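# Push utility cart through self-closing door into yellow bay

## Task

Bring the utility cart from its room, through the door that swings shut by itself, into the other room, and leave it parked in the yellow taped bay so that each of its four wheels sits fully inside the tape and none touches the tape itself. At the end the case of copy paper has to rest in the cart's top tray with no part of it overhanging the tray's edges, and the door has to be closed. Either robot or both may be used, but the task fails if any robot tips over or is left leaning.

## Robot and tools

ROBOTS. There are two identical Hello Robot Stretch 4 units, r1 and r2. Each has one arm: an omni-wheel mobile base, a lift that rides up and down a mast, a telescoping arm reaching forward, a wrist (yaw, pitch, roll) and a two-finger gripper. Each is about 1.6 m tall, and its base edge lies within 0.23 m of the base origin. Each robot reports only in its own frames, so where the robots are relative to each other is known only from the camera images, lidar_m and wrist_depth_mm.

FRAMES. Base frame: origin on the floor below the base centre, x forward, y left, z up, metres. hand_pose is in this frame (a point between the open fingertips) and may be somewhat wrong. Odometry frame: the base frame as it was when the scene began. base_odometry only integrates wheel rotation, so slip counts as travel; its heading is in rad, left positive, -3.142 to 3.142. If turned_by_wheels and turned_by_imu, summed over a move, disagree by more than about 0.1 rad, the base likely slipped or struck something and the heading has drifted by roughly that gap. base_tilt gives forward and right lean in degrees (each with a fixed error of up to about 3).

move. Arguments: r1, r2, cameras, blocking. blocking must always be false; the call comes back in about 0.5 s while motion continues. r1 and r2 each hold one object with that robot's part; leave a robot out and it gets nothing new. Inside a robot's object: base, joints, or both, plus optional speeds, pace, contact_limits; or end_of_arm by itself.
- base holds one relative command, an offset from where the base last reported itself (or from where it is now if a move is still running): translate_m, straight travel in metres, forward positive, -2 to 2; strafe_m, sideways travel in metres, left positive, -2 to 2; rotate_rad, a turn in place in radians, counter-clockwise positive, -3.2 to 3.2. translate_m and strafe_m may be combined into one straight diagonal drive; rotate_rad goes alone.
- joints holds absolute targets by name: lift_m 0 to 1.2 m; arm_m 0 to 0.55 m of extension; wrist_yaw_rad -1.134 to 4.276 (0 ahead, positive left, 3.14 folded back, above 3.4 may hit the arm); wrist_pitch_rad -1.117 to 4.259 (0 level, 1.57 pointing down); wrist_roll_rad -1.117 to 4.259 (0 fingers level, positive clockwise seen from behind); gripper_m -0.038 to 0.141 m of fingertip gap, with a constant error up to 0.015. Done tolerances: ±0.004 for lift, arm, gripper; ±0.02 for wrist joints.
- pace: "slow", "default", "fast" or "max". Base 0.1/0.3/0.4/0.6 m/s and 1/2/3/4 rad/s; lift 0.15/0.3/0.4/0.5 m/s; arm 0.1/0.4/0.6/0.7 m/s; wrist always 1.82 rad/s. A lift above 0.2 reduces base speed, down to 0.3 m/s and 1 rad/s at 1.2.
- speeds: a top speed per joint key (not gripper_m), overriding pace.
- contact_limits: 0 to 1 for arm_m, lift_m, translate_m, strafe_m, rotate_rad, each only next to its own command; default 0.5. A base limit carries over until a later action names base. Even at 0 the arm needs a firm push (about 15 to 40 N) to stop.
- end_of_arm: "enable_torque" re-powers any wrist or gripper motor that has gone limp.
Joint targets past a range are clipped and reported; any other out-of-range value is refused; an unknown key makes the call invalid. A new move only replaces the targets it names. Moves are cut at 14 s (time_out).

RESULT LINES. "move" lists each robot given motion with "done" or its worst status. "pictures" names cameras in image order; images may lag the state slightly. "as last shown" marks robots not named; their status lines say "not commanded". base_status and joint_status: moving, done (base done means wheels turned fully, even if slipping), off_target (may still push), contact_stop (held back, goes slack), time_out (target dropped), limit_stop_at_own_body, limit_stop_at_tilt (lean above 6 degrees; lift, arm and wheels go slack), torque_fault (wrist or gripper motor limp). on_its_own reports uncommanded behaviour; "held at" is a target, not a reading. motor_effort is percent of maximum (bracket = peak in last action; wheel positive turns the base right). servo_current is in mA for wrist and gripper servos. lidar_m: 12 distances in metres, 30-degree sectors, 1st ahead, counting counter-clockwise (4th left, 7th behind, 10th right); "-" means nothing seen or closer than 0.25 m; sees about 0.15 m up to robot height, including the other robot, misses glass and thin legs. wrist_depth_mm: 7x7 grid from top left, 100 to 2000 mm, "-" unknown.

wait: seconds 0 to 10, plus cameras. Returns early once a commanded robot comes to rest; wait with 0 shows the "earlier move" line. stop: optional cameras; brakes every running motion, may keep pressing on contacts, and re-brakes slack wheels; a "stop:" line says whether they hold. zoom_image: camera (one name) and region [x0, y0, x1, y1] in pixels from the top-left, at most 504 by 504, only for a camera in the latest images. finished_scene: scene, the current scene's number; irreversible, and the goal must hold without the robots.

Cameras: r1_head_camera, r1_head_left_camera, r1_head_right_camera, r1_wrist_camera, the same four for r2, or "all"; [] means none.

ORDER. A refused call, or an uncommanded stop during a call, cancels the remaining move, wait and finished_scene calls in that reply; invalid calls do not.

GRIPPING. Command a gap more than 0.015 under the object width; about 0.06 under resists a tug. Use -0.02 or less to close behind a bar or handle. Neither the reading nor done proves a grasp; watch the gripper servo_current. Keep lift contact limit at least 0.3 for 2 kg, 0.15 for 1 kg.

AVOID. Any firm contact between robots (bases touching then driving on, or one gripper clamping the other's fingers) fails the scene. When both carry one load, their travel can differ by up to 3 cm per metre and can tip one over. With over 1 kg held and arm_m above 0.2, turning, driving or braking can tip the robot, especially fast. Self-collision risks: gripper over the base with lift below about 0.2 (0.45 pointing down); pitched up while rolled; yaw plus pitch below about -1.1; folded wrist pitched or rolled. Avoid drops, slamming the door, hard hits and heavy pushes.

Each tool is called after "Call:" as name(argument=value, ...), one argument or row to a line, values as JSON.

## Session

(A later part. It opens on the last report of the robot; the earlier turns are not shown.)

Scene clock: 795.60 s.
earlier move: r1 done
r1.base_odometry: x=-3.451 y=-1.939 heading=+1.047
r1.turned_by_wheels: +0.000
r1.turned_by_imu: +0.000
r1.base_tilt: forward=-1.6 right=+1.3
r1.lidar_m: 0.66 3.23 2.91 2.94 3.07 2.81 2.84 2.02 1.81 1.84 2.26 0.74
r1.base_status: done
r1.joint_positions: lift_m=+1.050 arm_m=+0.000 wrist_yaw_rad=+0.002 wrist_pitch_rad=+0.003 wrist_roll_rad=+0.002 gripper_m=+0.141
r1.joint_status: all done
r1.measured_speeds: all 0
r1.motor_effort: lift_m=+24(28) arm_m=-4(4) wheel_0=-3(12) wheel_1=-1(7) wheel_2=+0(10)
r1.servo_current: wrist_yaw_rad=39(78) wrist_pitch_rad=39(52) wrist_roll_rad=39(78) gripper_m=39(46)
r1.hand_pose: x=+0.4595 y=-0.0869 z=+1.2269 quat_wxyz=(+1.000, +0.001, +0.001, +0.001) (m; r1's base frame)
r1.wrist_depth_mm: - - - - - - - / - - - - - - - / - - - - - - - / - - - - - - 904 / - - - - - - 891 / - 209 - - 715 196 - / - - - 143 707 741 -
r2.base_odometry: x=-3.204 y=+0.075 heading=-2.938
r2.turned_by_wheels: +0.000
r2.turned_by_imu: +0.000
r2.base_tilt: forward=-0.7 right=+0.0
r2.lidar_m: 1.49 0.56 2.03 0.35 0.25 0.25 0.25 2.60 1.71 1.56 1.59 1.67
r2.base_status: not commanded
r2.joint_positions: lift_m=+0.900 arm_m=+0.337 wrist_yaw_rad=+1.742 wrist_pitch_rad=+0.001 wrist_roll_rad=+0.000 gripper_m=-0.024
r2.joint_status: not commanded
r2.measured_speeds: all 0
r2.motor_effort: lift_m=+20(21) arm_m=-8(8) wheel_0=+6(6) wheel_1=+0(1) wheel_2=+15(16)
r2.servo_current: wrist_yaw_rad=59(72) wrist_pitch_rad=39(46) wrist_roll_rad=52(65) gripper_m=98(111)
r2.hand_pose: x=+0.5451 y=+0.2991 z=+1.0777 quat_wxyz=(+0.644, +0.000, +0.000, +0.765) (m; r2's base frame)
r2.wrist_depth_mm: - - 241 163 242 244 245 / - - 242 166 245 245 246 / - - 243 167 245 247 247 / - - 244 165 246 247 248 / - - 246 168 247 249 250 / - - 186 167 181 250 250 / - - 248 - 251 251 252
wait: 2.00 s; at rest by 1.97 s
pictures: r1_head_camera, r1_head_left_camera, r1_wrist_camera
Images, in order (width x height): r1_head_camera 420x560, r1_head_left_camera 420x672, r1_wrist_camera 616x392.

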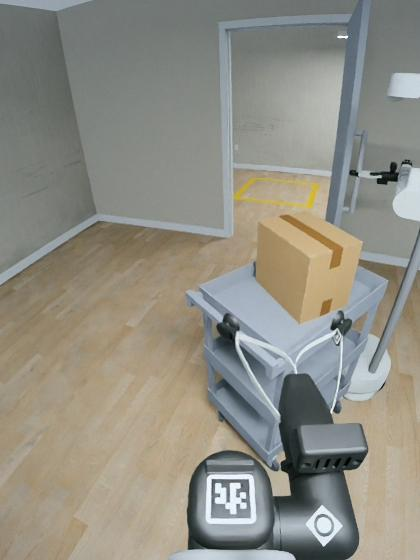

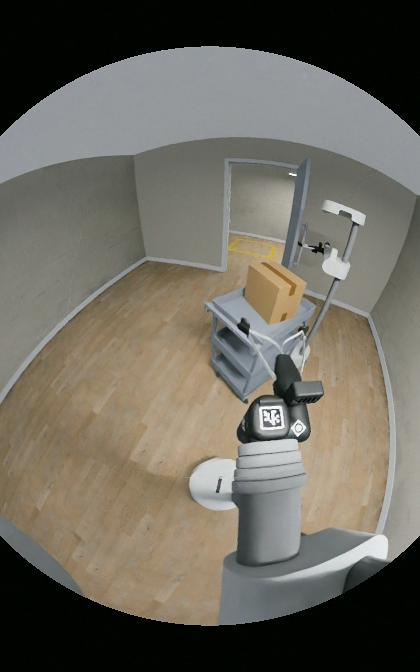

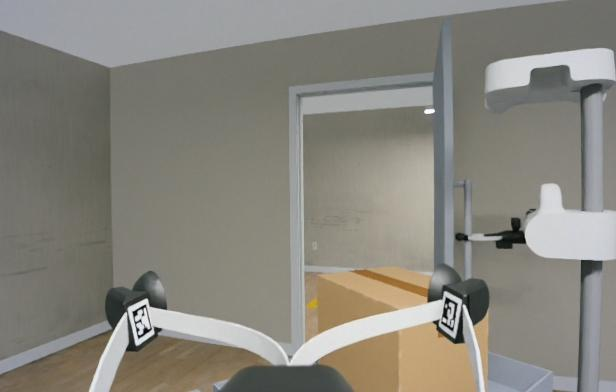

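Call:
move(
  blocking=false,
  r1={"joints":{"wrist_pitch_rad":0.6}},
  cameras=["r1_head_camera","r1_head_right_camera","r2_head_camera"],
)

Call:
wait(
  seconds=1,
  cameras=["r1_head_camera","r1_head_left_camera","r1_head_right_camera","r2_head_right_camera","r2_head_left_camera"],
)

Scene clock: 821.63 s.
move: r1 moving
r1.base_odometry: x=-3.451 y=-1.939 heading=+1.047
r1.turned_by_wheels: +0.000
r1.turned_by_imu: +0.000
r1.base_tilt: forward=-1.5 right=+1.3
r1.lidar_m: 0.64 3.21 2.91 2.93 3.09 2.79 2.83 2.00 1.82 1.82 2.25 0.73
r1.base_status: not commanded
r1.joint_positions: lift_m=+1.050 arm_m=+0.000 wrist_yaw_rad=+0.002 wrist_pitch_rad=+0.528 wrist_roll_rad=+0.002 gripper_m=+0.141
r1.joint_status: wrist_pitch_rad moving
r1.measured_speeds: translate_m=+0.000 strafe_m=+0.000 rotate_rad=+0.000 lift_m=+0.000 arm_m=+0.000 wrist_yaw_rad=+0.000 wrist_pitch_rad=+1.085 wrist_roll_rad=+0.000
r1.motor_effort: lift_m=+24(24) arm_m=-4(4) wheel_0=-3(3) wheel_1=-1(1) wheel_2=+0(0)
r1.servo_current: wrist_yaw_rad=52(59) wrist_pitch_rad=59(85) wrist_roll_rad=39(65) gripper_m=46(46)
r1.hand_pose: x=+0.4202 y=-0.0870 z=+1.0825 quat_wxyz=(+0.965, +0.000, +0.261, +0.001) (m; r1's base frame)
r1.wrist_depth_mm: - - - - - 1537 798 / - - - - 741 1708 - / - - - 991 732 809 - / - - - - 798 842 - / - - - - - 1756 1863 / 1618 209 1078 564 191 196 1618 / 1464 1430 1366 136 - 1255 1397
r2: as last shown
r2.base_tilt: forward=-0.6 right=+0.0
r2.lidar_m: 1.50 0.54 2.02 0.34 0.25 0.25 0.25 2.62 1.69 1.54 1.58 1.64
r2.motor_effort: lift_m=+20(20) arm_m=-8(8) wheel_0=+5(6) wheel_1=+0(1) wheel_2=+15(15)
r2.servo_current: wrist_yaw_rad=59(65) wrist_pitch_rad=46(46) wrist_roll_rad=46(59) gripper_m=104(104)
r2.wrist_depth_mm: - - 240 163 242 244 245 / - - 243 166 243 245 246 / - - 244 166 246 246 247 / - - 244 165 247 247 248 / - - 248 168 249 248 250 / - - 186 167 181 250 251 / - - 248 - 250 251 252
pictures: r1_head_camera, r1_head_right_camera, r2_head_camera
Images, in order (width x height): r1_head_camera 420x560, r1_head_right_camera 420x672, r2_head_camera 420x560.

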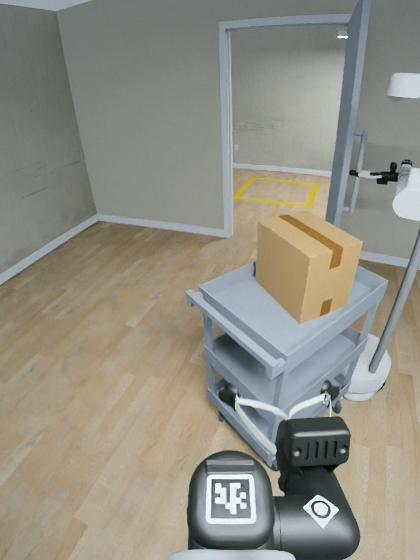

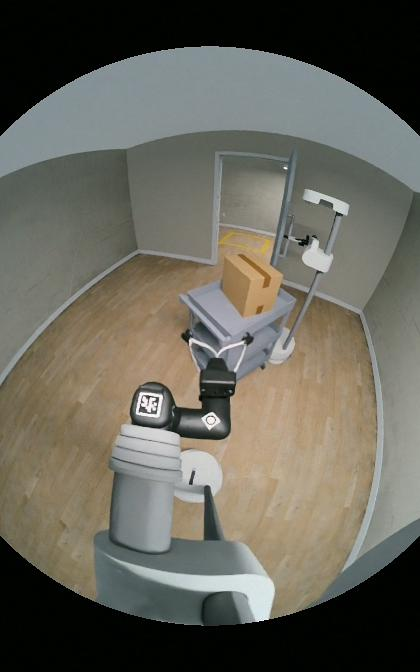

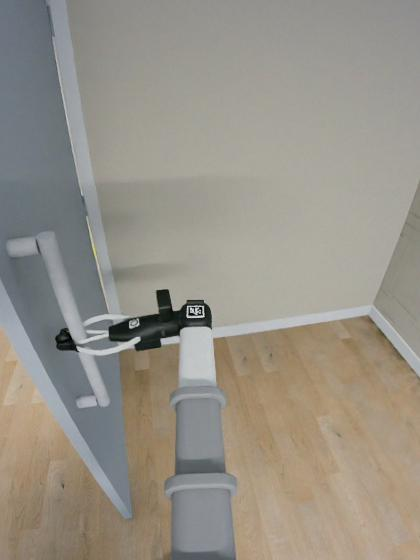

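Scene clock: 822.13 s.
earlier move: r1 done
r1.base_odometry: x=-3.451 y=-1.939 heading=+1.047
r1.turned_by_wheels: +0.000
r1.turned_by_imu: +0.000
r1.base_tilt: forward=-1.6 right=+1.2
r1.lidar_m: 0.65 3.21 2.91 2.94 3.10 2.81 2.83 2.01 1.81 1.84 2.26 0.71
r1.base_status: not commanded
r1.joint_positions: lift_m=+1.050 arm_m=+0.000 wrist_yaw_rad=+0.002 wrist_pitch_rad=+0.599 wrist_roll_rad=+0.002 gripper_m=+0.141
r1.joint_status: all done
r1.measured_speeds: all 0
r1.motor_effort: lift_m=+24(24) arm_m=-4(4) wheel_0=-3(4) wheel_1=-1(1) wheel_2=+0(0)
r1.servo_current: wrist_yaw_rad=46(59) wrist_pitch_rad=46(85) wrist_roll_rad=39(65) gripper_m=39(46)
r1.hand_pose: x=+0.4092 y=-0.0870 z=+1.0651 quat_wxyz=(+0.955, +0.000, +0.295, +0.001) (m; r1's base frame)
r1.wrist_depth_mm: - - - - 750 1464 - / - - - - 699 741 - / - - - 917 759 809 - / - - - - - - - / 1808 1756 1708 - - 1281 1756 / 1499 208 1537 854 187 196 1499 / 1366 1336 1308 136 - 1308 1336
r2.base_odometry: x=-3.204 y=+0.075 heading=-2.938
r2.turned_by_wheels: +0.000
r2.turned_by_imu: +0.000
r2.base_tilt: forward=-0.7 right=+0.0
r2.lidar_m: 1.52 0.55 2.03 0.35 0.25 0.25 0.25 2.57 1.73 1.54 1.56 1.67
r2.base_status: not commanded
r2.joint_positions: lift_m=+0.900 arm_m=+0.337 wrist_yaw_rad=+1.742 wrist_pitch_rad=+0.001 wrist_roll_rad=+0.000 gripper_m=-0.024
r2.joint_status: not commanded
r2.measured_speeds: all 0
r2.motor_effort: lift_m=+20(21) arm_m=-8(8) wheel_0=+6(6) wheel_1=+0(1) wheel_2=+15(15)
r2.servo_current: wrist_yaw_rad=65(65) wrist_pitch_rad=39(46) wrist_roll_rad=46(59) gripper_m=104(104)
r2.hand_pose: x=+0.5451 y=+0.2991 z=+1.0777 quat_wxyz=(+0.644, +0.000, +0.000, +0.765) (m; r2's base frame)
r2.wrist_depth_mm: - - 241 162 243 244 245 / - - 242 165 244 245 245 / - - 244 166 245 246 246 / - - 244 165 245 248 249 / - - 246 168 248 249 249 / - - 186 167 181 250 251 / - - 247 - 250 251 252
wait: 0.50 of 1 s (r1 has come to rest)
pictures: r1_head_camera, r1_head_left_camera, r1_head_right_camera, r2_head_left_camera, r2_head_right_camera
Images, in order (width x height): r1_head_camera 420x560, r1_head_left_camera 420x672, r1_head_right_camera 420x672, r2_head_left_camera 420x672, r2_head_right_camera 420x672.

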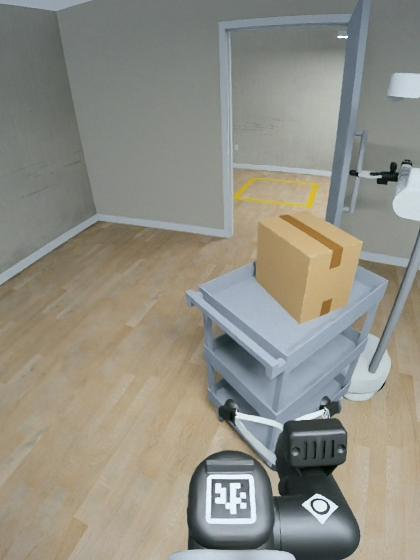

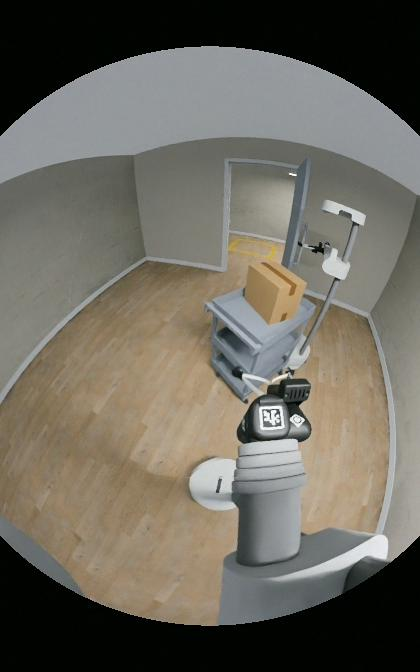

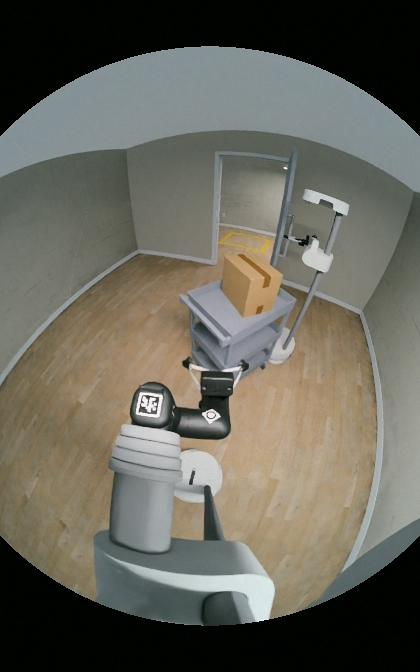

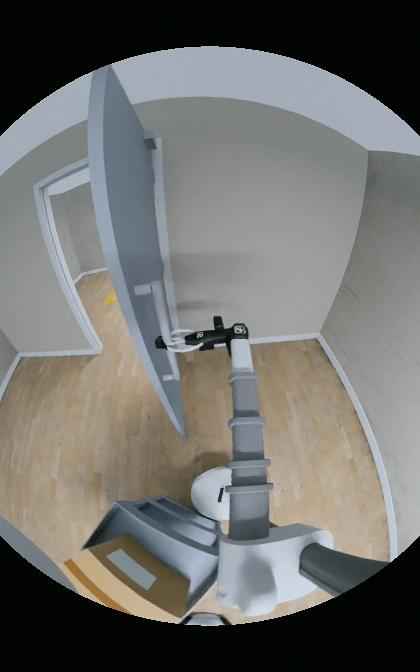

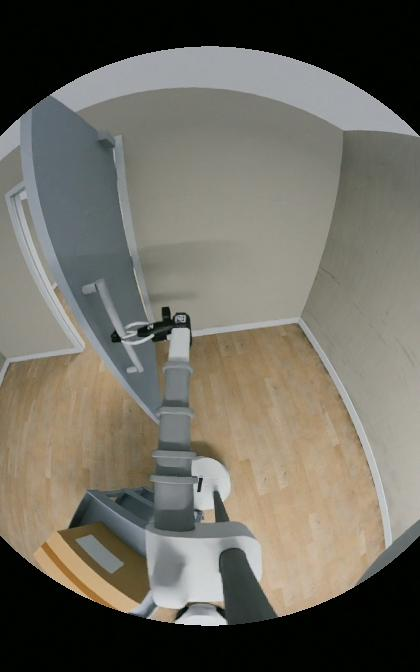

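Call:
move(
  blocking=false,
  r1={"base":{"translate_m":0.38,"strafe_m":0.3},"joints":{"wrist_pitch_rad":0}},
  cameras=[],
)

Call:
wait(
  seconds=4,
  cameras=[],
)

Call:
move(
  blocking=false,
  r1={"base":{"rotate_rad":-0.54},"joints":{"wrist_pitch_rad":1.5708,"wrist_yaw_rad":-0.35,"gripper_m":0.08}},
  cameras=[],
)

Call:
wait(
  seconds=4,
  cameras=["r1_head_camera","r1_wrist_camera","r1_head_left_camera"],
)

Scene clock: 885.63 s.
move: r1 moving
r1.base_odometry: x=-3.456 y=-1.906 heading=+1.047
r1.turned_by_wheels: +0.000
r1.turned_by_imu: +0.000
r1.base_tilt: forward=-1.6 right=+1.3
r1.lidar_m: 0.64 3.19 2.89 2.92 3.11 2.82 2.86 2.02 1.82 1.85 2.30 0.68
r1.base_status: translate_m moving; strafe_m moving
r1.joint_positions: lift_m=+1.050 arm_m=+0.000 wrist_yaw_rad=+0.002 wrist_pitch_rad=+0.078 wrist_roll_rad=+0.002 gripper_m=+0.141
r1.joint_status: wrist_pitch_rad moving
r1.measured_speeds: translate_m=+0.102 strafe_m=+0.081 rotate_rad=+0.002 lift_m=+0.000 arm_m=+0.000 wrist_yaw_rad=+0.000 wrist_pitch_rad=-1.089 wrist_roll_rad=+0.000
r1.motor_effort: lift_m=+24(24) arm_m=-4(4) wheel_0=-5(7) wheel_1=+8(10) wheel_2=-7(8)
r1.servo_current: wrist_yaw_rad=72(72) wrist_pitch_rad=72(156) wrist_roll_rad=46(59) gripper_m=46(46)
r1.hand_pose: x=+0.4586 y=-0.0869 z=+1.2051 quat_wxyz=(+0.999, +0.001, +0.039, +0.001) (m; r1's base frame)
r1.wrist_depth_mm: - - - - - - - / - - - - - - - / - - - - - - - / - - - - - - 878 / - - - - 759 891 - / - 209 - 976 707 194 - / - - - 136 732 759 -
r2: as last shown
r2.lidar_m: 1.52 0.56 1.99 0.33 0.25 0.25 0.25 2.61 1.67 1.54 1.57 1.65
r2.motor_effort: lift_m=+20(21) arm_m=-8(8) wheel_0=+6(6) wheel_1=+0(0) wheel_2=+15(15)
r2.servo_current: wrist_yaw_rad=59(65) wrist_pitch_rad=33(46) wrist_roll_rad=39(59) gripper_m=104(104)
r2.wrist_depth_mm: - - 242 163 243 244 245 / - - 243 165 244 246 246 / - - 243 167 246 246 247 / - - 245 165 247 247 249 / - - 247 168 248 249 249 / - - 186 167 181 251 251 / - - 248 - 249 251 252
pictures: none
No camera images: "cameras" was empty.

Scene clock: 888.17 s.
earlier move: r1 done
r1.base_odometry: x=-3.521 y=-1.460 heading=+1.047
r1.turned_by_wheels: +0.000
r1.turned_by_imu: +0.002
r1.base_tilt: forward=-1.6 right=+1.3
r1.lidar_m: 0.63 2.75 2.50 2.52 3.11 3.06 3.06 2.45 2.23 2.23 0.47 0.49
r1.base_status: done
r1.joint_positions: lift_m=+1.050 arm_m=+0.000 wrist_yaw_rad=+0.002 wrist_pitch_rad=+0.007 wrist_roll_rad=+0.002 gripper_m=+0.141
r1.joint_status: all done
r1.measured_speeds: all 0
r1.motor_effort: lift_m=+23(24) arm_m=-4(4) wheel_0=-3(7) wheel_1=-1(12) wheel_2=+2(9)
r1.servo_current: wrist_yaw_rad=46(72) wrist_pitch_rad=52(156) wrist_roll_rad=46(59) gripper_m=39(46)
r1.hand_pose: x=+0.4594 y=-0.0869 z=+1.2259 quat_wxyz=(+1.000, +0.001, +0.003, +0.001) (m; r1's base frame)
r1.wrist_depth_mm: - - - - - - - / - - - - - - - / - - - - - - - / - - - - - - 1229 / - - - - - - 1229 / - 208 - - - 195 591 / - - - 144 - - 544
r2.base_odometry: x=-3.204 y=+0.075 heading=-2.938
r2.turned_by_wheels: +0.000
r2.turned_by_imu: +0.000
r2.base_tilt: forward=-0.6 right=+0.1
r2.lidar_m: 1.52 0.56 2.02 0.34 0.25 0.25 0.25 2.61 1.70 1.55 1.58 1.64
r2.base_status: not commanded
r2.joint_positions: lift_m=+0.900 arm_m=+0.337 wrist_yaw_rad=+1.742 wrist_pitch_rad=+0.001 wrist_roll_rad=+0.000 gripper_m=-0.024
r2.joint_status: not commanded
r2.measured_speeds: all 0
r2.motor_effort: lift_m=+20(21) arm_m=-8(8) wheel_0=+6(6) wheel_1=+0(1) wheel_2=+15(15)
r2.servo_current: wrist_yaw_rad=65(72) wrist_pitch_rad=39(46) wrist_roll_rad=33(59) gripper_m=98(111)
r2.hand_pose: x=+0.5451 y=+0.2991 z=+1.0777 quat_wxyz=(+0.644, +0.000, +0.000, +0.765) (m; r2's base frame)
r2.wrist_depth_mm: - - 242 162 243 243 245 / - - 242 165 244 244 246 / - - 243 166 245 247 247 / - - 244 165 247 247 248 / - - 245 168 248 248 250 / - - 186 167 181 250 250 / - - 247 - 251 251 252
wait: 2.53 of 4 s (r1 has come to rest)
pictures: none
No camera images: "cameras" was empty.

Scene clock: 888.67 s.
move: r1 moving
r1.base_odometry: x=-3.521 y=-1.460 heading=+0.864
r1.turned_by_wheels: -0.183
r1.turned_by_imu: -0.184
r1.base_tilt: forward=-1.6 right=+1.3
r1.lidar_m: 0.56 3.04 2.53 2.50 2.71 3.07 3.05 2.69 2.21 2.22 0.50 0.49
r1.base_status: rotate_rad moving
r1.joint_positions: lift_m=+1.050 arm_m=+0.000 wrist_yaw_rad=-0.346 wrist_pitch_rad=+0.583 wrist_roll_rad=+0.002 gripper_m=+0.130
r1.joint_status: wrist_yaw_rad moving; wrist_pitch_rad moving; gripper_m moving
r1.measured_speeds: translate_m=+0.000 strafe_m=-0.001 rotate_rad=-0.717 lift_m=+0.000 arm_m=+0.000 wrist_yaw_rad=-0.134 wrist_pitch_rad=+1.819 wrist_roll_rad=+0.000
r1.motor_effort: lift_m=+23(24) arm_m=-4(4) wheel_0=+7(9) wheel_1=+6(7) wheel_2=+6(7)
r1.servo_current: wrist_yaw_rad=20(85) wrist_pitch_rad=65(72) wrist_roll_rad=65(65) gripper_m=98(98)
r1.hand_pose: x=+0.3678 y=-0.1639 z=+1.0691 quat_wxyz=(+0.944, +0.050, +0.283, -0.165) (m; r1's base frame)
r1.wrist_depth_mm: - - - - - - - / - - - 683 668 1008 - / - - - 661 574 715 - / - - - 723 615 788 - / 1983 1921 668 683 661 732 1921 / 1618 210 179 615 591 199 1576 / 1430 1397 1366 142 - - 1366
r2: as last shown
r2.base_tilt: forward=-0.6 right=+0.0
r2.lidar_m: 1.50 0.53 2.03 0.35 0.25 0.25 0.25 2.59 1.70 1.54 1.57 1.68
r2.motor_effort: lift_m=+20(20) arm_m=-8(8) wheel_0=+5(6) wheel_1=+0(0) wheel_2=+15(16)
r2.servo_current: wrist_yaw_rad=52(65) wrist_pitch_rad=46(46) wrist_roll_rad=46(52) gripper_m=98(104)
r2.wrist_depth_mm: - - 241 162 242 244 245 / - - 242 165 243 244 245 / - - 244 167 245 247 247 / - - 244 165 246 248 248 / - - 246 168 248 249 250 / - - 186 167 181 249 251 / - - 248 - 251 252 252
pictures: none
No camera images: "cameras" was empty.

Scene clock: 889.80 s.
earlier move: r1 done
r1.base_odometry: x=-3.521 y=-1.460 heading=+0.507
r1.turned_by_wheels: -0.356
r1.turned_by_imu: -0.359
r1.base_tilt: forward=-1.6 right=+1.3
r1.lidar_m: 0.49 0.60 2.76 2.50 2.52 3.09 3.06 3.07 2.47 2.21 2.23 0.50
r1.base_status: done
r1.joint_positions: lift_m=+1.050 arm_m=+0.000 wrist_yaw_rad=-0.348 wrist_pitch_rad=+1.569 wrist_roll_rad=+0.002 gripper_m=+0.080
r1.joint_status: all done
r1.measured_speeds: all 0
r1.motor_effort: lift_m=+24(24) arm_m=-4(4) wheel_0=+3(9) wheel_1=+1(7) wheel_2=+1(7)
r1.servo_current: wrist_yaw_rad=52(85) wrist_pitch_rad=46(85) wrist_roll_rad=46(72) gripper_m=46(111)
r1.hand_pose: x=+0.1417 y=-0.0824 z=+0.9394 quat_wxyz=(+0.697, +0.123, +0.696, -0.123) (m; r1's base frame)
r1.wrist_depth_mm: 1160 - - 1138 1138 1138 1182 / 1138 1182 1138 1160 1160 1138 1138 / 1118 1160 1160 1138 1138 1160 1160 / 1182 1138 1160 1138 1160 1160 1182 / 1160 1160 1160 946 1182 1160 1182 / 1160 1118 211 946 190 1160 1160 / 1138 1160 1160 151 1138 1138 1160
r2.base_odometry: x=-3.204 y=+0.075 heading=-2.938
r2.turned_by_wheels: +0.000
r2.turned_by_imu: +0.000
r2.base_tilt: forward=-0.6 right=+0.0
r2.lidar_m: 1.50 0.54 2.02 0.32 0.25 0.25 0.25 2.60 1.73 1.55 1.55 1.65
r2.base_status: not commanded
r2.joint_positions: lift_m=+0.900 arm_m=+0.337 wrist_yaw_rad=+1.742 wrist_pitch_rad=+0.001 wrist_roll_rad=+0.000 gripper_m=-0.024
r2.joint_status: not commanded
r2.measured_speeds: all 0
r2.motor_effort: lift_m=+20(21) arm_m=-8(8) wheel_0=+5(6) wheel_1=+0(0) wheel_2=+15(16)
r2.servo_current: wrist_yaw_rad=59(72) wrist_pitch_rad=39(46) wrist_roll_rad=39(65) gripper_m=104(111)
r2.hand_pose: x=+0.5451 y=+0.2991 z=+1.0777 quat_wxyz=(+0.644, +0.000, +0.000, +0.765) (m; r2's base frame)
r2.wrist_depth_mm: - - 241 163 243 245 244 / - - 243 165 244 243 245 / - - 244 166 245 246 247 / - - 244 165 247 248 249 / - - 246 168 248 249 250 / - - 186 167 181 250 251 / - - 248 - 251 251 252
wait: 1.13 of 4 s (r1 has come to rest)
pictures: r1_head_camera, r1_head_left_camera, r1_wrist_camera
Images, in order (width x height): r1_head_camera 420x560, r1_head_left_camera 420x672, r1_wrist_camera 616x392.

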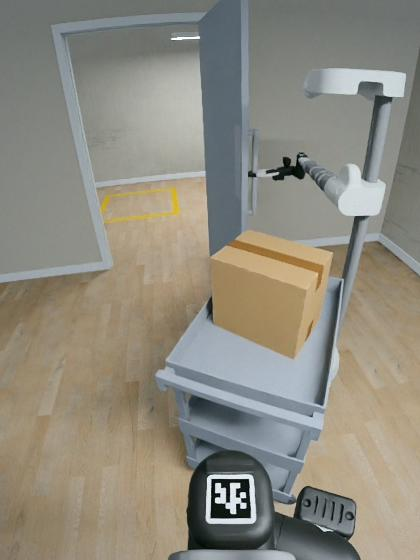

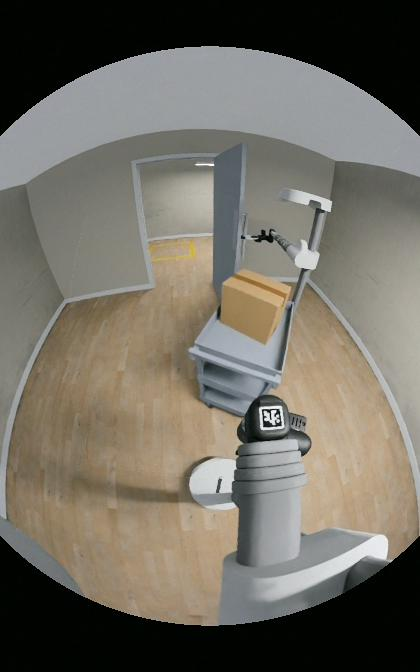

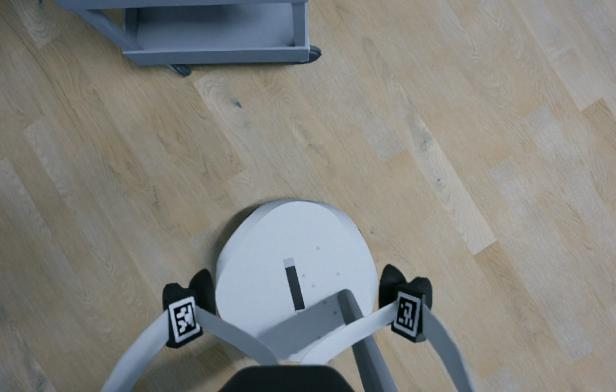

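Call:
move(
  blocking=false,
  r1={"base":{"strafe_m":0.11},"joints":{"wrist_yaw_rad":-0.41,"arm_m":0.45}},
  cameras=[],
)

Call:
wait(
  seconds=4,
  cameras=["r1_head_camera","r1_wrist_camera"],
)

Scene clock: 900.23 s.
move: r1 moving
r1.base_odometry: x=-3.538 y=-1.428 heading=+0.507
r1.turned_by_wheels: +0.000
r1.turned_by_imu: +0.000
r1.base_tilt: forward=-1.6 right=+1.3
r1.lidar_m: 0.51 2.81 2.73 2.45 2.50 3.04 3.08 3.08 2.50 2.24 2.27 0.51
r1.base_status: strafe_m moving
r1.joint_positions: lift_m=+1.050 arm_m=+0.051 wrist_yaw_rad=-0.407 wrist_pitch_rad=+1.569 wrist_roll_rad=+0.002 gripper_m=+0.080
r1.joint_status: arm_m moving; wrist_yaw_rad moving
r1.measured_speeds: translate_m=+0.000 strafe_m=+0.140 rotate_rad=+0.000 lift_m=+0.000 arm_m=+0.195 wrist_yaw_rad=-0.001 wrist_pitch_rad=+0.000 wrist_roll_rad=+0.000
r1.motor_effort: lift_m=+23(24) arm_m=+3(7) wheel_0=-11(11) wheel_1=+8(10) wheel_2=+0(2)
r1.servo_current: wrist_yaw_rad=46(59) wrist_pitch_rad=39(46) wrist_roll_rad=59(65) gripper_m=39(46)
r1.hand_pose: x=+0.1875 y=-0.0805 z=+0.9394 quat_wxyz=(+0.693, +0.143, +0.692, -0.144) (m; r1's base frame)
r1.wrist_depth_mm: 1182 - - 1160 1160 1182 1182 / 1160 1138 1138 1138 1160 1160 1160 / 1160 1138 1138 1160 1160 1160 1138 / 1160 1160 1160 1182 1160 1160 1138 / 1160 1182 1160 946 1182 1160 1160 / 1160 1138 211 946 191 1160 1160 / 1138 1160 1138 150 1160 1160 1160
r2: as last shown
r2.base_tilt: forward=-0.7 right=+0.1
r2.lidar_m: 1.50 0.56 2.02 0.33 0.25 0.25 0.25 2.63 1.71 1.53 1.57 1.65
r2.motor_effort: lift_m=+20(20) arm_m=-8(8) wheel_0=+5(6) wheel_1=+0(0) wheel_2=+15(15)
r2.servo_current: wrist_yaw_rad=59(59) wrist_pitch_rad=39(46) wrist_roll_rad=59(65) gripper_m=98(104)
r2.wrist_depth_mm: - - 241 163 243 244 245 / - - 243 165 244 245 245 / - - 244 166 245 246 246 / - - 244 164 246 247 248 / - - 246 168 248 249 249 / - - 186 167 181 249 251 / - - 249 - 251 252 252
pictures: none
No camera images: "cameras" was empty.

Scene clock: 902.13 s.
earlier move: r1 done
r1.base_odometry: x=-3.574 y=-1.364 heading=+0.507
r1.turned_by_wheels: +0.000
r1.turned_by_imu: +0.000
r1.base_tilt: forward=-1.6 right=+1.3
r1.lidar_m: 0.55 2.77 2.67 2.38 2.43 2.98 3.09 3.11 2.60 2.32 2.33 0.55
r1.base_status: done
r1.joint_positions: lift_m=+1.050 arm_m=+0.450 wrist_yaw_rad=-0.408 wrist_pitch_rad=+1.569 wrist_roll_rad=+0.002 gripper_m=+0.080
r1.joint_status: all done
r1.measured_speeds: all 0
r1.motor_effort: lift_m=+23(24) arm_m=+4(7) wheel_0=-1(11) wheel_1=+1(10) wheel_2=+0(2)
r1.servo_current: wrist_yaw_rad=59(78) wrist_pitch_rad=33(46) wrist_roll_rad=52(72) gripper_m=46(46)
r1.hand_pose: x=+0.5867 y=-0.0805 z=+0.9394 quat_wxyz=(+0.693, +0.143, +0.692, -0.144) (m; r1's base frame)
r1.wrist_depth_mm: 1182 368 366 366 368 368 368 / 1138 366 364 366 366 368 366 / 1160 366 366 366 366 366 368 / 1160 368 366 368 366 366 366 / 1160 342 1182 1138 1138 1160 1160 / 1160 1182 196 1160 190 1138 1160 / 1160 1160 1160 151 1182 1160 1160
r2.base_odometry: x=-3.204 y=+0.075 heading=-2.938
r2.turned_by_wheels: +0.000
r2.turned_by_imu: +0.000
r2.base_tilt: forward=-0.6 right=+0.0
r2.lidar_m: 1.51 0.56 2.00 0.34 0.25 0.25 0.25 2.56 1.70 1.52 1.54 1.65
r2.base_status: not commanded
r2.joint_positions: lift_m=+0.900 arm_m=+0.337 wrist_yaw_rad=+1.742 wrist_pitch_rad=+0.001 wrist_roll_rad=+0.000 gripper_m=-0.024
r2.joint_status: not commanded
r2.measured_speeds: all 0
r2.motor_effort: lift_m=+20(21) arm_m=-8(8) wheel_0=+6(6) wheel_1=+0(0) wheel_2=+15(16)
r2.servo_current: wrist_yaw_rad=46(72) wrist_pitch_rad=46(52) wrist_roll_rad=33(65) gripper_m=98(111)
r2.hand_pose: x=+0.5451 y=+0.2991 z=+1.0777 quat_wxyz=(+0.644, +0.000, +0.000, +0.765) (m; r2's base frame)
r2.wrist_depth_mm: - - 241 163 242 243 245 / - - 243 165 243 246 245 / - - 244 167 245 246 246 / - - 244 165 246 247 248 / - - 246 169 248 249 248 / - - 185 167 181 250 251 / - - 247 - 250 250 252
wait: 1.90 of 4 s (r1 has come to rest)
pictures: r1_head_camera, r1_wrist_camera
Images, in order (width x height): r1_head_camera 420x560, r1_wrist_camera 616x392.

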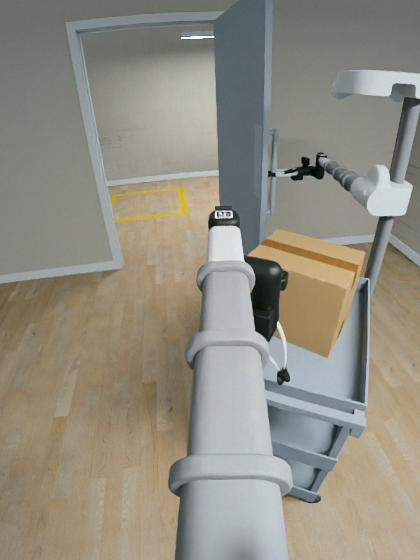

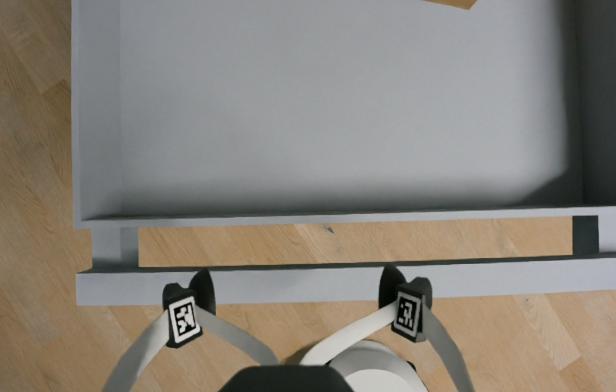

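Call:
move(
  blocking=false,
  r1={"base":{"translate_m":0.16,"strafe_m":0.121},"joints":{"wrist_yaw_rad":-0.40,"arm_m":0.54}},
  cameras=[],
)

Call:
wait(
  seconds=4,
  cameras=["r1_head_camera","r1_wrist_camera"],
)

Scene clock: 914.33 s.
move: r1 moving
r1.base_odometry: x=-3.560 y=-1.333 heading=+0.507
r1.turned_by_wheels: +0.000
r1.turned_by_imu: +0.000
r1.base_tilt: forward=-1.6 right=+1.3
r1.lidar_m: 0.51 2.68 2.61 2.37 2.41 2.93 3.12 3.15 2.60 2.34 2.34 0.52
r1.base_status: translate_m moving; strafe_m moving
r1.joint_positions: lift_m=+1.050 arm_m=+0.500 wrist_yaw_rad=-0.403 wrist_pitch_rad=+1.569 wrist_roll_rad=+0.002 gripper_m=+0.080
r1.joint_status: arm_m moving; wrist_yaw_rad moving
r1.measured_speeds: translate_m=+0.105 strafe_m=+0.080 rotate_rad=+0.000 lift_m=+0.000 arm_m=+0.183 wrist_yaw_rad=+0.001 wrist_pitch_rad=+0.000 wrist_roll_rad=+0.000
r1.motor_effort: lift_m=+23(24) arm_m=+7(8) wheel_0=-3(6) wheel_1=+7(11) wheel_2=-7(8)
r1.servo_current: wrist_yaw_rad=65(65) wrist_pitch_rad=39(46) wrist_roll_rad=46(59) gripper_m=46(46)
r1.hand_pose: x=+0.6375 y=-0.0807 z=+0.9394 quat_wxyz=(+0.693, +0.142, +0.692, -0.142) (m; r1's base frame)
r1.wrist_depth_mm: 1138 364 364 368 357 342 368 / 1160 366 364 366 368 366 366 / 1138 366 366 364 366 366 366 / 1160 366 366 366 368 366 368 / 1138 366 364 366 366 368 368 / 1138 1138 198 1118 190 1160 1182 / 1160 1160 1138 138 1008 1160 1182
r2: as last shown
r2.base_tilt: forward=-0.7 right=+0.1
r2.lidar_m: 1.52 0.55 1.99 0.33 0.25 0.25 0.25 2.63 1.71 1.53 1.57 1.67
r2.motor_effort: lift_m=+20(20) arm_m=-8(8) wheel_0=+5(6) wheel_1=+0(0) wheel_2=+15(15)
r2.servo_current: wrist_yaw_rad=59(72) wrist_pitch_rad=46(46) wrist_roll_rad=52(59) gripper_m=104(104)
r2.wrist_depth_mm: - - 241 163 242 243 245 / - - 242 165 244 245 245 / - - 243 167 245 245 246 / - - 244 165 247 247 249 / - - 246 168 248 248 249 / - - 186 167 181 251 250 / - - 248 - 250 252 253
pictures: none
No camera images: "cameras" was empty.

Scene clock: 915.83 s.
earlier move: r1 done
r1.base_odometry: x=-3.493 y=-1.180 heading=+0.507
r1.turned_by_wheels: +0.000
r1.turned_by_imu: +0.001
r1.base_tilt: forward=-1.6 right=+1.3
r1.lidar_m: 0.45 2.59 2.53 2.30 2.33 2.86 3.28 3.27 2.69 2.40 0.49 0.45
r1.base_status: done
r1.joint_positions: lift_m=+1.050 arm_m=+0.540 wrist_yaw_rad=-0.403 wrist_pitch_rad=+1.569 wrist_roll_rad=+0.002 gripper_m=+0.080
r1.joint_status: all done
r1.measured_speeds: all 0
r1.motor_effort: lift_m=+23(24) arm_m=+4(8) wheel_0=-3(7) wheel_1=+2(11) wheel_2=+1(9)
r1.servo_current: wrist_yaw_rad=39(78) wrist_pitch_rad=33(52) wrist_roll_rad=39(65) gripper_m=46(52)
r1.hand_pose: x=+0.6771 y=-0.0807 z=+0.9394 quat_wxyz=(+0.693, +0.142, +0.692, -0.142) (m; r1's base frame)
r1.wrist_depth_mm: 1138 1182 1118 1138 332 142 - / 1118 1160 1182 1160 272 181 171 / 1138 1160 1182 1138 366 303 264 / 1138 1182 1138 1182 368 364 366 / 1138 1160 1182 1138 368 368 366 / 1182 1138 200 1138 195 366 368 / 1160 1160 1138 143 368 370 370
r2.base_odometry: x=-3.204 y=+0.075 heading=-2.938
r2.turned_by_wheels: +0.000
r2.turned_by_imu: +0.000
r2.base_tilt: forward=-0.7 right=+0.0
r2.lidar_m: 1.49 0.54 2.01 0.35 0.25 0.25 0.25 2.62 1.72 1.55 1.57 1.66
r2.base_status: not commanded
r2.joint_positions: lift_m=+0.900 arm_m=+0.337 wrist_yaw_rad=+1.742 wrist_pitch_rad=+0.001 wrist_roll_rad=+0.000 gripper_m=-0.024
r2.joint_status: not commanded
r2.measured_speeds: all 0
r2.motor_effort: lift_m=+20(21) arm_m=-8(8) wheel_0=+5(6) wheel_1=+0(0) wheel_2=+15(15)
r2.servo_current: wrist_yaw_rad=65(72) wrist_pitch_rad=39(52) wrist_roll_rad=52(59) gripper_m=98(111)
r2.hand_pose: x=+0.5451 y=+0.2991 z=+1.0777 quat_wxyz=(+0.644, +0.000, +0.000, +0.765) (m; r2's base frame)
r2.wrist_depth_mm: - - 241 162 243 243 244 / - - 243 165 244 245 246 / - - 243 167 245 246 247 / - - 245 165 246 246 248 / - - 247 168 248 249 250 / - - 186 167 181 249 252 / - - 248 - 250 251 252
wait: 1.50 of 4 s (r1 has come to rest)
pictures: r1_head_camera, r1_wrist_camera
Images, in order (width x height): r1_head_camera 420x560, r1_wrist_camera 616x392.

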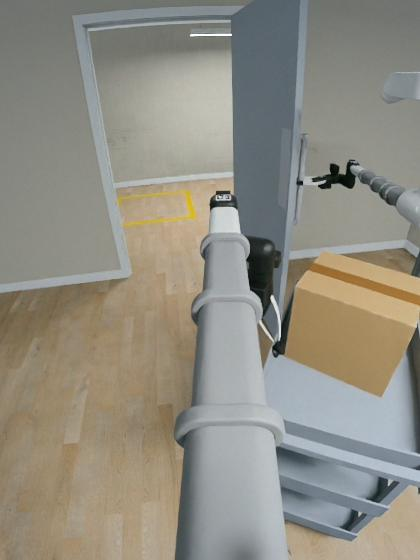

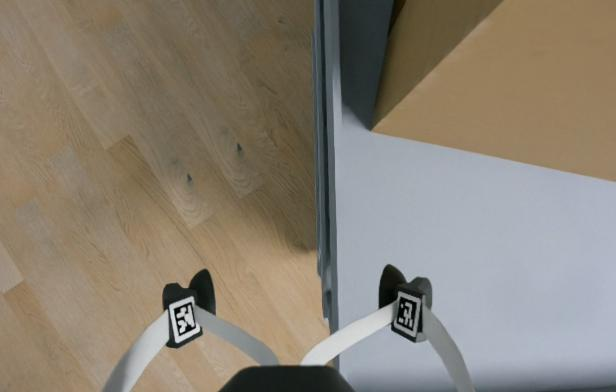

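Call:
move(
  blocking=false,
  r1={"base":{"translate_m":0.065,"strafe_m":-0.067},"pace":"slow"},
  cameras=[],
)

Call:
wait(
  seconds=3,
  cameras=["r1_wrist_camera"],
)

Scene clock: 923.87 s.
move: r1 moving
r1.base_odometry: x=-3.481 y=-1.184 heading=+0.507
r1.turned_by_wheels: +0.000
r1.turned_by_imu: +0.000
r1.base_tilt: forward=-1.6 right=+1.3
r1.lidar_m: 0.42 2.55 2.58 2.31 2.32 2.87 3.26 3.30 2.68 2.40 0.47 0.42
r1.base_status: translate_m moving; strafe_m moving
r1.joint_positions: lift_m=+1.050 arm_m=+0.540 wrist_yaw_rad=-0.403 wrist_pitch_rad=+1.569 wrist_roll_rad=+0.002 gripper_m=+0.080
r1.joint_status: not commanded
r1.measured_speeds: translate_m=+0.035 strafe_m=-0.036 rotate_rad=-0.001 lift_m=+0.000 arm_m=+0.000 wrist_yaw_rad=+0.000 wrist_pitch_rad=+0.000 wrist_roll_rad=+0.000
r1.motor_effort: lift_m=+23(24) arm_m=+4(4) wheel_0=+7(7) wheel_1=-3(4) wheel_2=-4(6)
r1.servo_current: wrist_yaw_rad=59(72) wrist_pitch_rad=46(52) wrist_roll_rad=46(59) gripper_m=46(52)
r1.hand_pose: x=+0.6771 y=-0.0807 z=+0.9394 quat_wxyz=(+0.693, +0.142, +0.692, -0.142) (m; r1's base frame)
r1.wrist_depth_mm: 1138 1160 1138 1182 319 132 - / 1138 1160 1160 1118 262 159 144 / 1160 1138 1160 1160 347 266 236 / 1138 1138 1138 1160 366 366 366 / 1182 1138 1160 1160 366 366 368 / 1138 1160 201 1138 196 366 366 / 1160 1118 1160 143 368 366 370
r2: as last shown
r2.base_tilt: forward=-0.6 right=+0.0
r2.lidar_m: 1.48 0.56 2.02 0.34 0.25 0.25 0.25 2.62 1.70 1.55 1.57 1.67
r2.servo_current: wrist_yaw_rad=52(65) wrist_pitch_rad=39(46) wrist_roll_rad=59(59) gripper_m=98(104)
r2.wrist_depth_mm: - - 240 163 242 242 245 / - - 241 165 244 246 245 / - - 243 167 246 246 247 / - - 245 165 246 247 247 / - - 247 168 248 249 249 / - - 186 167 181 249 251 / - - 248 - 251 251 252
pictures: none
No camera images: "cameras" was empty.

Scene clock: 925.57 s.
earlier move: r1 done
r1.base_odometry: x=-3.404 y=-1.207 heading=+0.507
r1.turned_by_wheels: +0.000
r1.turned_by_imu: +0.000
r1.base_tilt: forward=-1.6 right=+1.3
r1.lidar_m: 0.35 2.53 2.65 2.37 2.41 2.92 3.30 3.33 2.59 2.34 0.39 0.32
r1.base_status: done
r1.joint_positions: lift_m=+1.050 arm_m=+0.540 wrist_yaw_rad=-0.403 wrist_pitch_rad=+1.569 wrist_roll_rad=+0.002 gripper_m=+0.080
r1.joint_status: not commanded
r1.measured_speeds: all 0
r1.motor_effort: lift_m=+23(24) arm_m=+4(4) wheel_0=+4(8) wheel_1=-2(6) wheel_2=-2(6)
r1.servo_current: wrist_yaw_rad=39(72) wrist_pitch_rad=39(52) wrist_roll_rad=52(65) gripper_m=39(52)
r1.hand_pose: x=+0.6771 y=-0.0807 z=+0.9394 quat_wxyz=(+0.693, +0.142, +0.692, -0.142) (m; r1's base frame)
r1.wrist_depth_mm: 1138 1138 1138 364 211 - - / 1160 1138 1138 366 189 - - / 1160 1182 1182 366 172 - - / 1160 1160 1160 364 151 - - / 1160 1160 1160 364 151 - - / 1182 1160 201 366 196 - - / 1182 1160 1160 143 368 366 368
r2.base_odometry: x=-3.204 y=+0.075 heading=-2.938
r2.turned_by_wheels: +0.000
r2.turned_by_imu: +0.000
r2.base_tilt: forward=-0.6 right=+0.0
r2.lidar_m: 1.50 0.56 2.02 0.34 0.25 0.25 0.25 2.63 1.70 1.55 1.55 1.66
r2.base_status: not commanded
r2.joint_positions: lift_m=+0.900 arm_m=+0.337 wrist_yaw_rad=+1.742 wrist_pitch_rad=+0.001 wrist_roll_rad=+0.000 gripper_m=-0.024
r2.joint_status: not commanded
r2.measured_speeds: all 0
r2.motor_effort: lift_m=+20(21) arm_m=-8(8) wheel_0=+5(6) wheel_1=+0(1) wheel_2=+15(15)
r2.servo_current: wrist_yaw_rad=52(72) wrist_pitch_rad=39(46) wrist_roll_rad=59(59) gripper_m=98(111)
r2.hand_pose: x=+0.5451 y=+0.2991 z=+1.0777 quat_wxyz=(+0.644, +0.000, +0.000, +0.765) (m; r2's base frame)
r2.wrist_depth_mm: - - 241 163 243 244 244 / - - 242 165 244 244 245 / - - 243 167 245 246 246 / - - 245 165 246 249 248 / - - 245 168 248 249 250 / - - 185 167 181 249 251 / - - 248 - 250 250 251
wait: 1.70 of 3 s (r1 has come to rest)
pictures: r1_wrist_camera
Images, in order (width x height): r1_wrist_camera 616x392.

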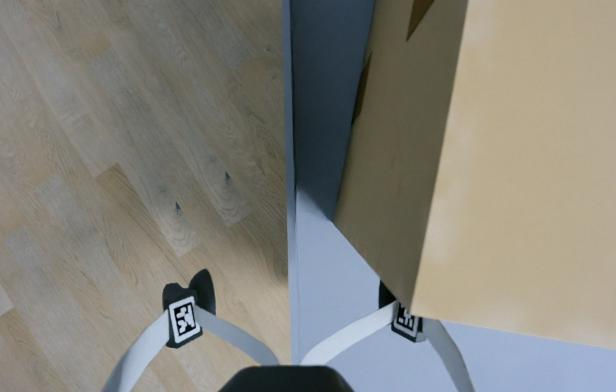

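Call:
move(
  blocking=false,
  r1={"base":{"translate_m":-0.03,"strafe_m":0.012},"pace":"slow"},
  cameras=[],
)

Call:
wait(
  seconds=2,
  cameras=[],
)

Call:
move(
  blocking=false,
  r1={"joints":{"lift_m":0.955},"pace":"slow"},
  cameras=[],
)

Call:
wait(
  seconds=3,
  cameras=["r1_wrist_camera"],
)

Scene clock: 937.57 s.
move: r1 moving
r1.base_odometry: x=-3.417 y=-1.209 heading=+0.507
r1.turned_by_wheels: +0.000
r1.turned_by_imu: -0.001
r1.base_tilt: forward=-1.6 right=+1.3
r1.lidar_m: 0.37 2.54 2.63 2.37 2.40 2.93 3.31 3.34 2.62 2.33 0.42 0.34
r1.base_status: translate_m moving; strafe_m moving
r1.joint_positions: lift_m=+1.050 arm_m=+0.540 wrist_yaw_rad=-0.403 wrist_pitch_rad=+1.569 wrist_roll_rad=+0.002 gripper_m=+0.080
r1.joint_status: not commanded
r1.measured_speeds: translate_m=-0.048 strafe_m=+0.019 rotate_rad=+0.000 lift_m=+0.000 arm_m=+0.000 wrist_yaw_rad=+0.000 wrist_pitch_rad=+0.000 wrist_roll_rad=+0.000
r1.motor_effort: lift_m=+23(24) arm_m=+4(4) wheel_0=-7(7) wheel_1=-1(5) wheel_2=+5(6)
r1.servo_current: wrist_yaw_rad=52(72) wrist_pitch_rad=39(46) wrist_roll_rad=46(59) gripper_m=46(46)
r1.hand_pose: x=+0.6771 y=-0.0807 z=+0.9394 quat_wxyz=(+0.693, +0.142, +0.692, -0.142) (m; r1's base frame)
r1.wrist_depth_mm: 1160 1138 1138 368 192 - - / 1160 1138 1160 368 185 - - / 1138 1160 1160 366 160 - - / 1160 1118 1118 368 150 - - / 1138 1138 1138 366 368 - - / 1160 1182 200 366 195 368 368 / 1138 1160 1160 143 368 366 370
r2: as last shown
r2.base_tilt: forward=-0.7 right=+0.0
r2.lidar_m: 1.50 0.57 2.00 0.35 0.25 0.25 0.25 2.58 1.69 1.53 1.58 1.64
r2.motor_effort: lift_m=+20(20) arm_m=-8(8) wheel_0=+6(6) wheel_1=+0(0) wheel_2=+15(15)
r2.servo_current: wrist_yaw_rad=59(65) wrist_pitch_rad=39(46) wrist_roll_rad=52(52) gripper_m=104(111)
r2.wrist_depth_mm: - - 241 162 243 244 245 / - - 242 165 244 245 245 / - - 243 167 246 247 247 / - - 245 166 246 247 248 / - - 247 168 246 248 250 / - - 186 167 182 250 252 / - - 249 - 251 251 251
pictures: none
No camera images: "cameras" was empty.

Scene clock: 938.43 s.
earlier move: r1 done
r1.base_odometry: x=-3.436 y=-1.211 heading=+0.507
r1.turned_by_wheels: +0.000
r1.turned_by_imu: +0.000
r1.base_tilt: forward=-1.6 right=+1.3
r1.lidar_m: 0.37 2.56 2.64 2.36 2.39 2.92 3.30 3.32 2.63 2.34 0.42 0.37
r1.base_status: done
r1.joint_positions: lift_m=+1.050 arm_m=+0.540 wrist_yaw_rad=-0.403 wrist_pitch_rad=+1.569 wrist_roll_rad=+0.002 gripper_m=+0.080
r1.joint_status: not commanded
r1.measured_speeds: all 0
r1.motor_effort: lift_m=+23(24) arm_m=+4(4) wheel_0=-3(7) wheel_1=-3(5) wheel_2=+2(6)
r1.servo_current: wrist_yaw_rad=59(72) wrist_pitch_rad=39(52) wrist_roll_rad=52(78) gripper_m=46(46)
r1.hand_pose: x=+0.6771 y=-0.0807 z=+0.9394 quat_wxyz=(+0.693, +0.142, +0.692, -0.142) (m; r1's base frame)
r1.wrist_depth_mm: 1138 1118 1160 366 175 - - / 1138 1160 1160 368 191 - - / 1138 1160 1138 366 154 - - / 1138 1138 1182 366 366 205 - / 1182 1160 1138 366 368 368 366 / 1118 1160 200 368 196 368 368 / 1160 1182 1138 143 368 366 368
r2.base_odometry: x=-3.204 y=+0.075 heading=-2.938
r2.turned_by_wheels: +0.000
r2.turned_by_imu: +0.000
r2.base_tilt: forward=-0.6 right=+0.0
r2.lidar_m: 1.52 0.52 2.03 0.33 0.25 0.25 0.25 2.62 1.72 1.53 1.56 1.64
r2.base_status: not commanded
r2.joint_positions: lift_m=+0.900 arm_m=+0.337 wrist_yaw_rad=+1.742 wrist_pitch_rad=+0.001 wrist_roll_rad=+0.000 gripper_m=-0.024
r2.joint_status: not commanded
r2.measured_speeds: all 0
r2.motor_effort: lift_m=+20(20) arm_m=-7(8) wheel_0=+6(6) wheel_1=+0(0) wheel_2=+15(15)
r2.servo_current: wrist_yaw_rad=46(65) wrist_pitch_rad=39(46) wrist_roll_rad=46(59) gripper_m=98(111)
r2.hand_pose: x=+0.5451 y=+0.2991 z=+1.0777 quat_wxyz=(+0.644, +0.000, +0.000, +0.765) (m; r2's base frame)
r2.wrist_depth_mm: - - 242 163 243 243 245 / - - 242 165 244 244 245 / - - 243 166 244 247 247 / - - 245 165 247 247 249 / - - 247 168 247 249 250 / - - 185 167 181 250 251 / - - 248 - 250 252 252
wait: 0.87 of 2 s (r1 has come to rest)
pictures: none
No camera images: "cameras" was empty.

Scene clock: 938.93 s.
move: r1 moving
r1.base_odometry: x=-3.436 y=-1.211 heading=+0.507
r1.turned_by_wheels: +0.000
r1.turned_by_imu: +0.000
r1.base_tilt: forward=-1.6 right=+1.3
r1.lidar_m: 0.39 2.54 2.63 2.36 2.36 2.93 3.29 3.32 2.62 2.34 0.43 0.38
r1.base_status: not commanded
r1.joint_positions: lift_m=+1.025 arm_m=+0.540 wrist_yaw_rad=-0.403 wrist_pitch_rad=+1.569 wrist_roll_rad=+0.002 gripper_m=+0.080
r1.joint_status: lift_m moving
r1.measured_speeds: translate_m=+0.000 strafe_m=+0.000 rotate_rad=+0.000 lift_m=-0.097 arm_m=+0.000 wrist_yaw_rad=+0.000 wrist_pitch_rad=+0.000 wrist_roll_rad=+0.000
r1.motor_effort: lift_m=+13(23) arm_m=+4(4) wheel_0=-3(4) wheel_1=-3(3) wheel_2=+2(2)
r1.servo_current: wrist_yaw_rad=59(59) wrist_pitch_rad=39(46) wrist_roll_rad=46(52) gripper_m=46(52)
r1.hand_pose: x=+0.6771 y=-0.0807 z=+0.9150 quat_wxyz=(+0.693, +0.142, +0.692, -0.142) (m; r1's base frame)
r1.wrist_depth_mm: 1118 1118 1138 343 175 - - / 1138 1138 1138 343 191 - - / 1160 1118 1138 343 154 - - / 1118 1138 1118 343 330 204 - / 1138 1118 1138 343 343 343 345 / 1118 1138 200 343 195 345 345 / 1138 1138 1138 144 347 345 343
r2: as last shown
r2.base_tilt: forward=-0.7 right=+0.0
r2.lidar_m: 1.52 0.57 2.01 0.33 0.25 0.25 0.25 2.61 1.71 1.56 1.56 1.68
r2.motor_effort: lift_m=+20(21) arm_m=-8(8) wheel_0=+6(6) wheel_1=+0(0) wheel_2=+15(15)
r2.servo_current: wrist_yaw_rad=72(72) wrist_pitch_rad=46(46) wrist_roll_rad=59(59) gripper_m=104(111)
r2.wrist_depth_mm: - - 241 163 243 243 244 / - - 242 166 245 246 245 / - - 244 167 244 246 247 / - - 245 165 247 247 248 / - - 247 168 248 248 250 / - - 186 167 181 250 251 / - - 248 - 251 251 253
pictures: none
No camera images: "cameras" was empty.

Scene clock: 940.10 s.
earlier move: r1 done
r1.base_odometry: x=-3.436 y=-1.211 heading=+0.507
r1.turned_by_wheels: +0.000
r1.turned_by_imu: +0.000
r1.base_tilt: forward=-1.6 right=+1.2
r1.lidar_m: 0.36 2.52 2.63 2.34 2.39 2.91 3.29 3.33 2.61 2.35 0.44 0.36
r1.base_status: not commanded
r1.joint_positions: lift_m=+0.955 arm_m=+0.540 wrist_yaw_rad=-0.403 wrist_pitch_rad=+1.569 wrist_roll_rad=+0.002 gripper_m=+0.080
r1.joint_status: all done
r1.measured_speeds: all 0
r1.motor_effort: lift_m=+12(23) arm_m=+4(4) wheel_0=-3(4) wheel_1=-3(3) wheel_2=+1(2)
r1.servo_current: wrist_yaw_rad=20(65) wrist_pitch_rad=46(46) wrist_roll_rad=33(65) gripper_m=52(52)
r1.hand_pose: x=+0.6771 y=-0.0807 z=+0.8453 quat_wxyz=(+0.693, +0.142, +0.692, -0.142) (m; r1's base frame)
r1.wrist_depth_mm: 1042 1042 1060 272 176 - - / 1025 1042 1042 273 192 - - / 1060 1060 1060 272 155 - - / 1078 1060 1060 273 272 220 - / 1060 1060 1078 273 272 273 273 / 1042 1060 211 272 196 273 273 / 1060 1060 1060 143 273 273 272
r2.base_odometry: x=-3.204 y=+0.075 heading=-2.938
r2.turned_by_wheels: +0.000
r2.turned_by_imu: +0.000
r2.base_tilt: forward=-0.7 right=+0.0
r2.lidar_m: 1.52 0.55 2.02 0.33 0.25 0.25 0.25 2.63 1.69 1.55 1.57 1.68
r2.base_status: not commanded
r2.joint_positions: lift_m=+0.900 arm_m=+0.337 wrist_yaw_rad=+1.742 wrist_pitch_rad=+0.001 wrist_roll_rad=+0.000 gripper_m=-0.024
r2.joint_status: not commanded
r2.measured_speeds: all 0
r2.motor_effort: lift_m=+20(21) arm_m=-8(8) wheel_0=+6(6) wheel_1=+0(0) wheel_2=+15(15)
r2.servo_current: wrist_yaw_rad=72(72) wrist_pitch_rad=39(46) wrist_roll_rad=33(59) gripper_m=104(111)
r2.hand_pose: x=+0.5451 y=+0.2991 z=+1.0777 quat_wxyz=(+0.644, +0.000, +0.000, +0.765) (m; r2's base frame)
r2.wrist_depth_mm: - - 241 162 243 244 245 / - - 243 165 244 244 246 / - - 244 166 245 246 246 / - - 243 165 247 248 248 / - - 246 168 248 249 249 / - - 185 167 181 250 251 / - - 248 - 250 250 253
wait: 1.17 of 3 s (r1 has come to rest)
pictures: r1_wrist_camera
Images, in order (width x height): r1_wrist_camera 616x392.

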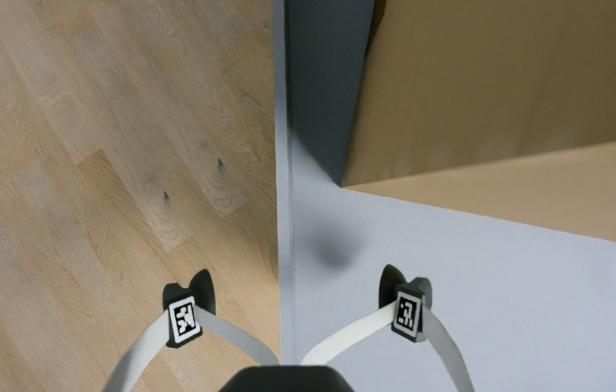

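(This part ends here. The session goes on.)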